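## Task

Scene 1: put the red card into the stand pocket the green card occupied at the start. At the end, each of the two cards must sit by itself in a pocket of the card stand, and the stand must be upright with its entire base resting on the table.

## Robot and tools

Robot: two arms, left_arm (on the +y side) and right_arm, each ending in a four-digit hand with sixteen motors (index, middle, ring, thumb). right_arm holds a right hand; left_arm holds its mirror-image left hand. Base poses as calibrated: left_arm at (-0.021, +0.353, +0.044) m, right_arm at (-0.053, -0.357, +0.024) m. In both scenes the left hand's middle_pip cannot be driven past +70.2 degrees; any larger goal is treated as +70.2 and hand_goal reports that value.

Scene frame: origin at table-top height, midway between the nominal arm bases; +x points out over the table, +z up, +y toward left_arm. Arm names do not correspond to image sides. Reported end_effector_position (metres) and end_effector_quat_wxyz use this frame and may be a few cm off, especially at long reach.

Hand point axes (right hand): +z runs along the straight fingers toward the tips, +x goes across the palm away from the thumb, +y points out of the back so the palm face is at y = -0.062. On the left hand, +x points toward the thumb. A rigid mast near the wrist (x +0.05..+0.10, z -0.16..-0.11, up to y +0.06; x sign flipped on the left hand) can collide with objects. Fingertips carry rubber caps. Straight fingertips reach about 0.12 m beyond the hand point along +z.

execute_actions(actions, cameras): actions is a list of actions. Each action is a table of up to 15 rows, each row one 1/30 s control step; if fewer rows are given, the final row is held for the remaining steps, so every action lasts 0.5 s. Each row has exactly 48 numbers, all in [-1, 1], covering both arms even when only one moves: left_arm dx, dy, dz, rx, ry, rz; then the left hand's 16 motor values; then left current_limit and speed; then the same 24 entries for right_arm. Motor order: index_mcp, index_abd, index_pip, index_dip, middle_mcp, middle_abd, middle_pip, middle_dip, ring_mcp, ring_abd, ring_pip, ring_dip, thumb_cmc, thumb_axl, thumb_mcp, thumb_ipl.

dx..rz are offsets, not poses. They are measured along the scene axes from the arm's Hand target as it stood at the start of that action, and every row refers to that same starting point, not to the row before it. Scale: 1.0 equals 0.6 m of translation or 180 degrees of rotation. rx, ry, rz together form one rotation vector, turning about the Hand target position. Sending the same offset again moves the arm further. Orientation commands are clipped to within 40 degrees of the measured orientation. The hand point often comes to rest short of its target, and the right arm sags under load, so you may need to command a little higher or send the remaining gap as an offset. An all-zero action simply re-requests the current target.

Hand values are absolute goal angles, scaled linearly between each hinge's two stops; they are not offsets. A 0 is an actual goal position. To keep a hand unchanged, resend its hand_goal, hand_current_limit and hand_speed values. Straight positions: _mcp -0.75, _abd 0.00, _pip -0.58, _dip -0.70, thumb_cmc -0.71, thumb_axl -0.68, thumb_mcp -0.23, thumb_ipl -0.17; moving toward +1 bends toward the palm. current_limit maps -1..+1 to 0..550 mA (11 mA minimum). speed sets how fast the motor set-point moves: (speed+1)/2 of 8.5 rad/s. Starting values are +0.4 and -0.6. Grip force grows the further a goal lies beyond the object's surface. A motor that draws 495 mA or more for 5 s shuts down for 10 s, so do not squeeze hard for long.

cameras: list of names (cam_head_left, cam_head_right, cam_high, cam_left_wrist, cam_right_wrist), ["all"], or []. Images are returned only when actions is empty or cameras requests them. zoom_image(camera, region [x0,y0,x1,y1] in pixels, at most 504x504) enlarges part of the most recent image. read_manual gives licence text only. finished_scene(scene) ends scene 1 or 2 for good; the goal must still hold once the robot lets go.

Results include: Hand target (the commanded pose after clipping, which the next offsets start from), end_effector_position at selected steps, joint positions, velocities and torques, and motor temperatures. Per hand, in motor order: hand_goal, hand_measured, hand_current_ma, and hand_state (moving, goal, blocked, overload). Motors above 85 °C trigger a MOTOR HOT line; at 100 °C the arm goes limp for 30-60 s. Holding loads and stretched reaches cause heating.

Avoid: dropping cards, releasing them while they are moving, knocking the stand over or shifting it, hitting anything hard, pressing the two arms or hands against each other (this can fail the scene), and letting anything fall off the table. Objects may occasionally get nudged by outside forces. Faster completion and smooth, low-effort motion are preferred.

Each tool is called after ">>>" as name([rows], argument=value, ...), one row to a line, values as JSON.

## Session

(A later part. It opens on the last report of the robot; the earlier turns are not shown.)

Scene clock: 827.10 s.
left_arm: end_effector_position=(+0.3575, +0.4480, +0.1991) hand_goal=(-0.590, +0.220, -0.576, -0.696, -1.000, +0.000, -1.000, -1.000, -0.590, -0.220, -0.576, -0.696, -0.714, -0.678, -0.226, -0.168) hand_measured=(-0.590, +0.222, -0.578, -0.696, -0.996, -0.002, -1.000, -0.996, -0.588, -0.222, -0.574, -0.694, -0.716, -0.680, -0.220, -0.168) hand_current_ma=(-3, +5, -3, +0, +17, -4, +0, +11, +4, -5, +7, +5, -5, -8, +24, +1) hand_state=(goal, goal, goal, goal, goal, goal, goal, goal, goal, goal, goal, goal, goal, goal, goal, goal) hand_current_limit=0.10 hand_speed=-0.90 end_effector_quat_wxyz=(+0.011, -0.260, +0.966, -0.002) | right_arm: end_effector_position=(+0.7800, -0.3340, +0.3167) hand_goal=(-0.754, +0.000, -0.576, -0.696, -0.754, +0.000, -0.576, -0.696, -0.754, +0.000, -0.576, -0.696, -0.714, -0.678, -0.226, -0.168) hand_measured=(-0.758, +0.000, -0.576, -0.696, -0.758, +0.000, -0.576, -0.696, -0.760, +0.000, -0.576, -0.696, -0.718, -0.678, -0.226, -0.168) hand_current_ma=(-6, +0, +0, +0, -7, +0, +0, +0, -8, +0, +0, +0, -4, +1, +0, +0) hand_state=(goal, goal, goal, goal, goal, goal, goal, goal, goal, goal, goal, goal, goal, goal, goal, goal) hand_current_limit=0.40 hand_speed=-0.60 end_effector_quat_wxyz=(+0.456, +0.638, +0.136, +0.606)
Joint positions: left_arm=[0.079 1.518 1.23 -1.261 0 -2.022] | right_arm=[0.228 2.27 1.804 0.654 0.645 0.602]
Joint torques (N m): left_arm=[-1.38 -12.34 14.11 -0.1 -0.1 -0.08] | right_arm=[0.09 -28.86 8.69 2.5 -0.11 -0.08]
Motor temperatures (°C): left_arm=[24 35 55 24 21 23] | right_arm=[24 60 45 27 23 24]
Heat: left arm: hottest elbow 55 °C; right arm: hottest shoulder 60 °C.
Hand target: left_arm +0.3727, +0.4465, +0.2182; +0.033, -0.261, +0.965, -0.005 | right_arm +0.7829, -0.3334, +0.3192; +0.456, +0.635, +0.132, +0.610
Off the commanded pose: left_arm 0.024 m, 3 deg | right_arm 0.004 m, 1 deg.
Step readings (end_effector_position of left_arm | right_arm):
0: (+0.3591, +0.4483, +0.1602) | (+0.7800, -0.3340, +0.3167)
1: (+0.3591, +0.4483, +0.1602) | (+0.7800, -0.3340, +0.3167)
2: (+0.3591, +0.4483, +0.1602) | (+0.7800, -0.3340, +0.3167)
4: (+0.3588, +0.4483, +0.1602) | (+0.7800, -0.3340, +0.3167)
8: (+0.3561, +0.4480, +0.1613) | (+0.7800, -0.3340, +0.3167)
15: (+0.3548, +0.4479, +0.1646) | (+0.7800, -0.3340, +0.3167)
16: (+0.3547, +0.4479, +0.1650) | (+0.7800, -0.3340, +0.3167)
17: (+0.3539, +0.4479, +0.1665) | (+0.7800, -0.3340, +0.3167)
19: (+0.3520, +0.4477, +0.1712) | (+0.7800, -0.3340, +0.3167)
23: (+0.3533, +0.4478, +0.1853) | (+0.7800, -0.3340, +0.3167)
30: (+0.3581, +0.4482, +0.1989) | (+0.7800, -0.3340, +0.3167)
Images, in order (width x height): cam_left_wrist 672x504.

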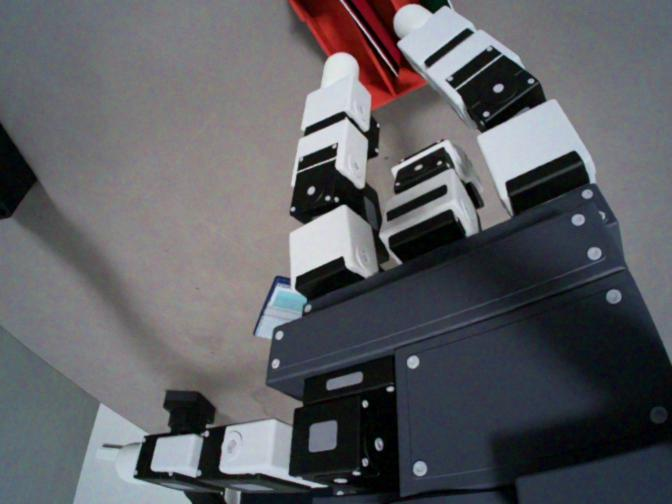

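>>> execute_actions([
  [[0,0,0.1,0,0,0,-0.589,0,-0.576,-0.696,-0.75,0,-0.58,-0.7,-0.589,0,-0.576,-0.696,-0.714,-0.678,-0.226,-0.168,0.1,-0.8,0,0,0,0,0,0,-0.754,0,-0.576,-0.696,-0.754,0,-0.576,-0.696,-0.754,0,-0.576,-0.696,-0.714,-0.678,-0.226,-0.168,0.4,-0.6]],
  [[0,0.0,0.1,0,0,0,-0.589,0,-0.576,-0.696,-0.75,0,-0.58,-0.7,-0.589,0,-0.576,-0.696,-0.714,-0.678,-0.226,-0.168,0.1,-0.8,0,0,0,0,0,0,-0.754,0,-0.576,-0.696,-0.754,0,-0.576,-0.696,-0.754,0,-0.576,-0.696,-0.714,-0.678,-0.226,-0.168,0.4,-0.6]],
], cameras=["all"])

>>> zoom_image(camera="cam_head_left", region=[190, 180, 270, 260])

>>> zoom_image(camera="cam_left_wrist", region=[240, 0, 480, 140])

>>> zoom_image(camera="cam_high", region=[430, 400, 570, 504])

Scene clock: 833.93 s.
left_arm: end_effector_position=(+0.3616, +0.4484, +0.3212) hand_goal=(-0.590, +0.000, -0.576, -0.696, -0.750, +0.000, -0.580, -0.700, -0.590, +0.000, -0.576, -0.696, -0.714, -0.678, -0.226, -0.168) hand_measured=(-0.590, +0.002, -0.578, -0.696, -0.750, -0.002, -0.582, -0.702, -0.590, -0.002, -0.574, -0.694, -0.716, -0.680, -0.220, -0.168) hand_current_ma=(-3, +6, -3, +0, +0, -4, -9, -9, +3, -7, +6, +5, -5, -8, +24, +1) hand_state=(goal, goal, goal, goal, goal, goal, goal, goal, goal, goal, goal, goal, goal, goal, goal, goal) hand_current_limit=0.10 hand_speed=-0.80 end_effector_quat_wxyz=(+0.015, -0.260, +0.966, -0.002) | right_arm: end_effector_position=(+0.7800, -0.3340, +0.3167) hand_goal=(-0.754, +0.000, -0.576, -0.696, -0.754, +0.000, -0.576, -0.696, -0.754, +0.000, -0.576, -0.696, -0.714, -0.678, -0.226, -0.168) hand_measured=(-0.758, +0.000, -0.576, -0.696, -0.758, +0.000, -0.576, -0.696, -0.760, +0.000, -0.576, -0.696, -0.718, -0.678, -0.226, -0.168) hand_current_ma=(-6, +0, +0, +0, -7, +0, +0, +0, -8, +0, +0, +0, -4, +1, +0, +0) hand_state=(goal, goal, goal, goal, goal, goal, goal, goal, goal, goal, goal, goal, goal, goal, goal, goal) hand_current_limit=0.40 hand_speed=-0.60 end_effector_quat_wxyz=(+0.456, +0.638, +0.136, +0.606)
Joint positions: left_arm=[0.079 1.484 1.517 -1.574 -0.001 -2.022] | right_arm=[0.228 2.27 1.804 0.654 0.645 0.602]
Joint torques (N m): left_arm=[-1.32 -11.4 14.75 -0.17 -0.14 -0.05] | right_arm=[0.09 -28.75 8.68 2.52 -0.1 -0.08]
Motor temperatures (°C): left_arm=[24 35 55 24 21 23] | right_arm=[24 60 45 27 23 24]
Heat: left arm: hottest elbow 55 °C; right arm: hottest shoulder 60 °C.
Hand target: left_arm +0.3726, +0.4465, +0.3382; +0.033, -0.261, +0.965, -0.005 | right_arm +0.7829, -0.3334, +0.3192; +0.456, +0.635, +0.132, +0.610
Off the commanded pose: left_arm 0.020 m, 2 deg | right_arm 0.004 m, 1 deg.
Step readings (end_effector_position of left_arm | right_arm):
0: (+0.3574, +0.4480, +0.1991) | (+0.7800, -0.3340, +0.3167)
1: (+0.3572, +0.4480, +0.1993) | (+0.7800, -0.3340, +0.3167)
2: (+0.3558, +0.4479, +0.2013) | (+0.7800, -0.3340, +0.3167)
4: (+0.3520, +0.4476, +0.2107) | (+0.7800, -0.3340, +0.3167)
8: (+0.3557, +0.4479, +0.2364) | (+0.7800, -0.3340, +0.3167)
15: (+0.3615, +0.4483, +0.2616) | (+0.7800, -0.3340, +0.3167)
16: (+0.3611, +0.4483, +0.2621) | (+0.7800, -0.3340, +0.3167)
17: (+0.3593, +0.4481, +0.2643) | (+0.7800, -0.3340, +0.3167)
19: (+0.3542, +0.4477, +0.2741) | (+0.7800, -0.3340, +0.3167)
23: (+0.3591, +0.4482, +0.3019) | (+0.7800, -0.3340, +0.3167)
30: (+0.3634, +0.4485, +0.3208) | (+0.7800, -0.3340, +0.3167)

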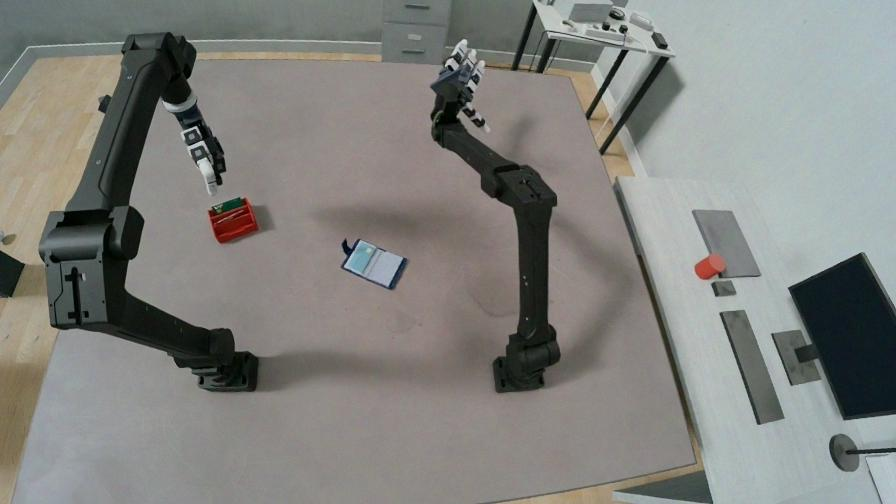

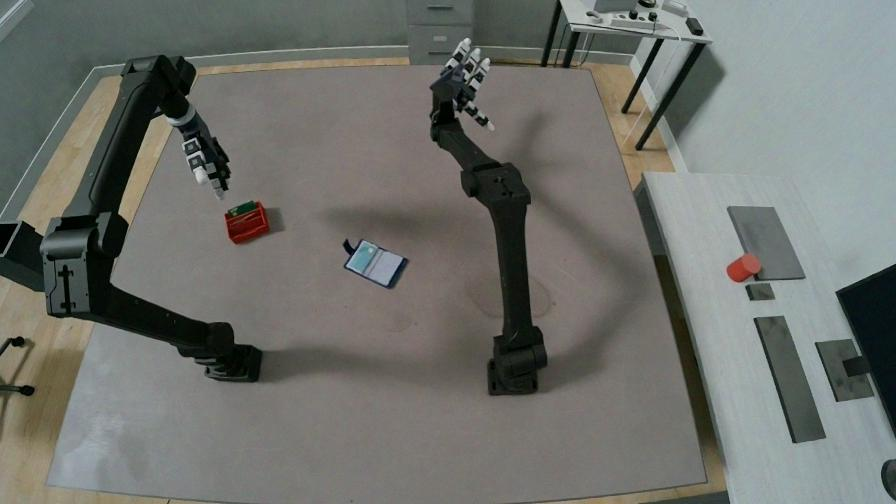

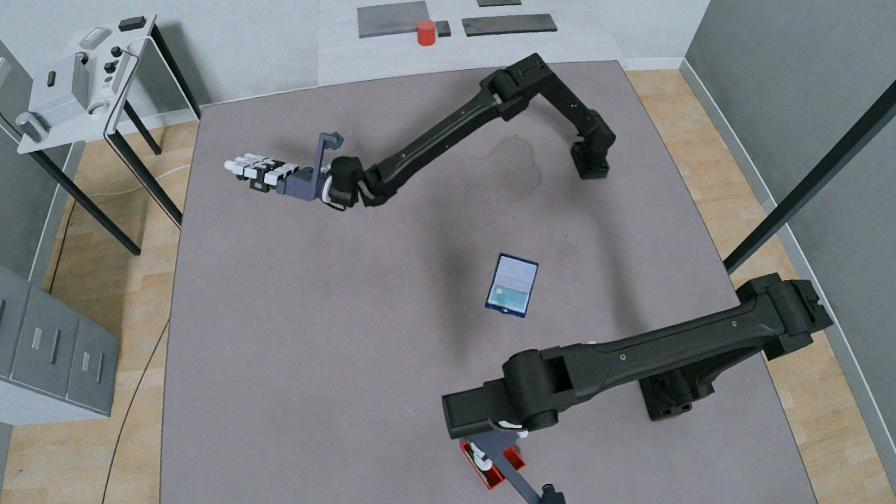

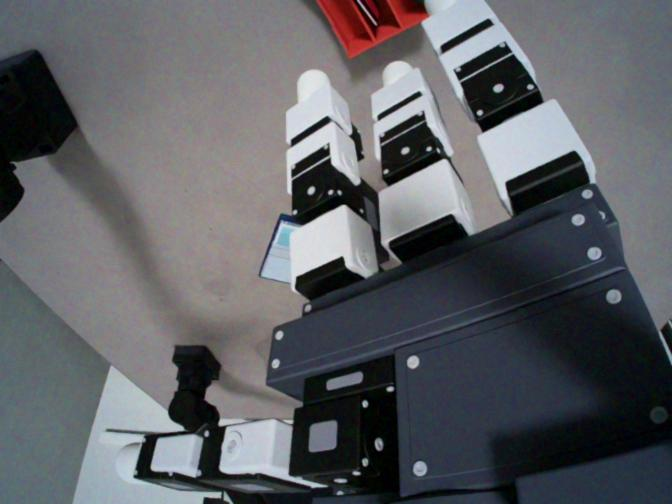

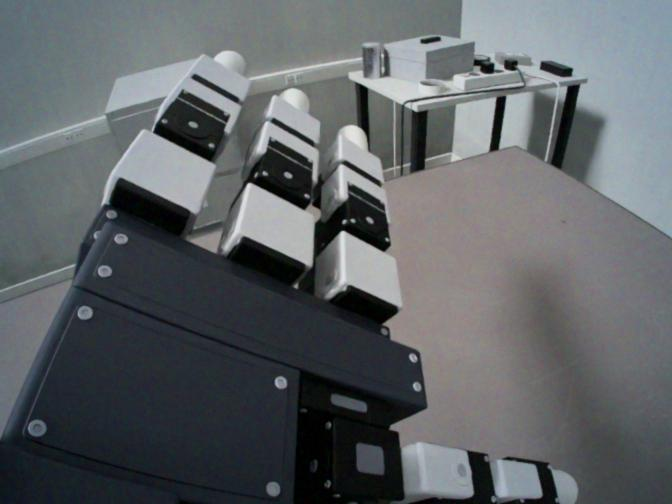

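Scaled by 6.300 from the camera's 896x504 image, which has a finer 1280x720 frame.

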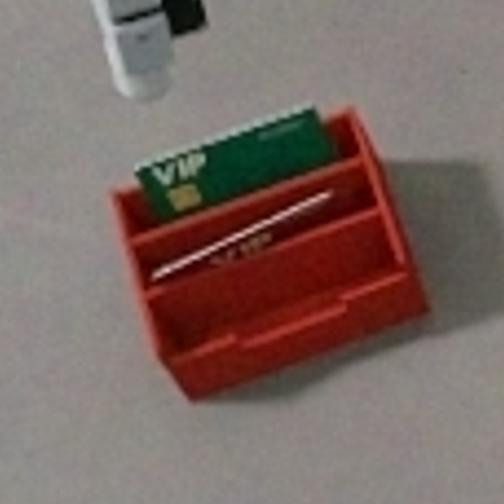

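Scaled by 2.100 from the camera's 672x504 image, which has a finer 960x720 frame.

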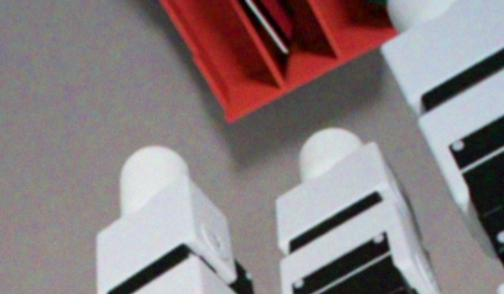

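Scaled by 3.600 from the camera's 896x504 image, which has a finer 1280x720 frame.

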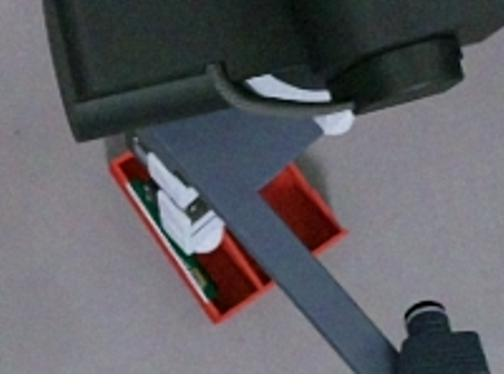

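>>> finished_scene(scene=1)

The scene is finished: the task was done.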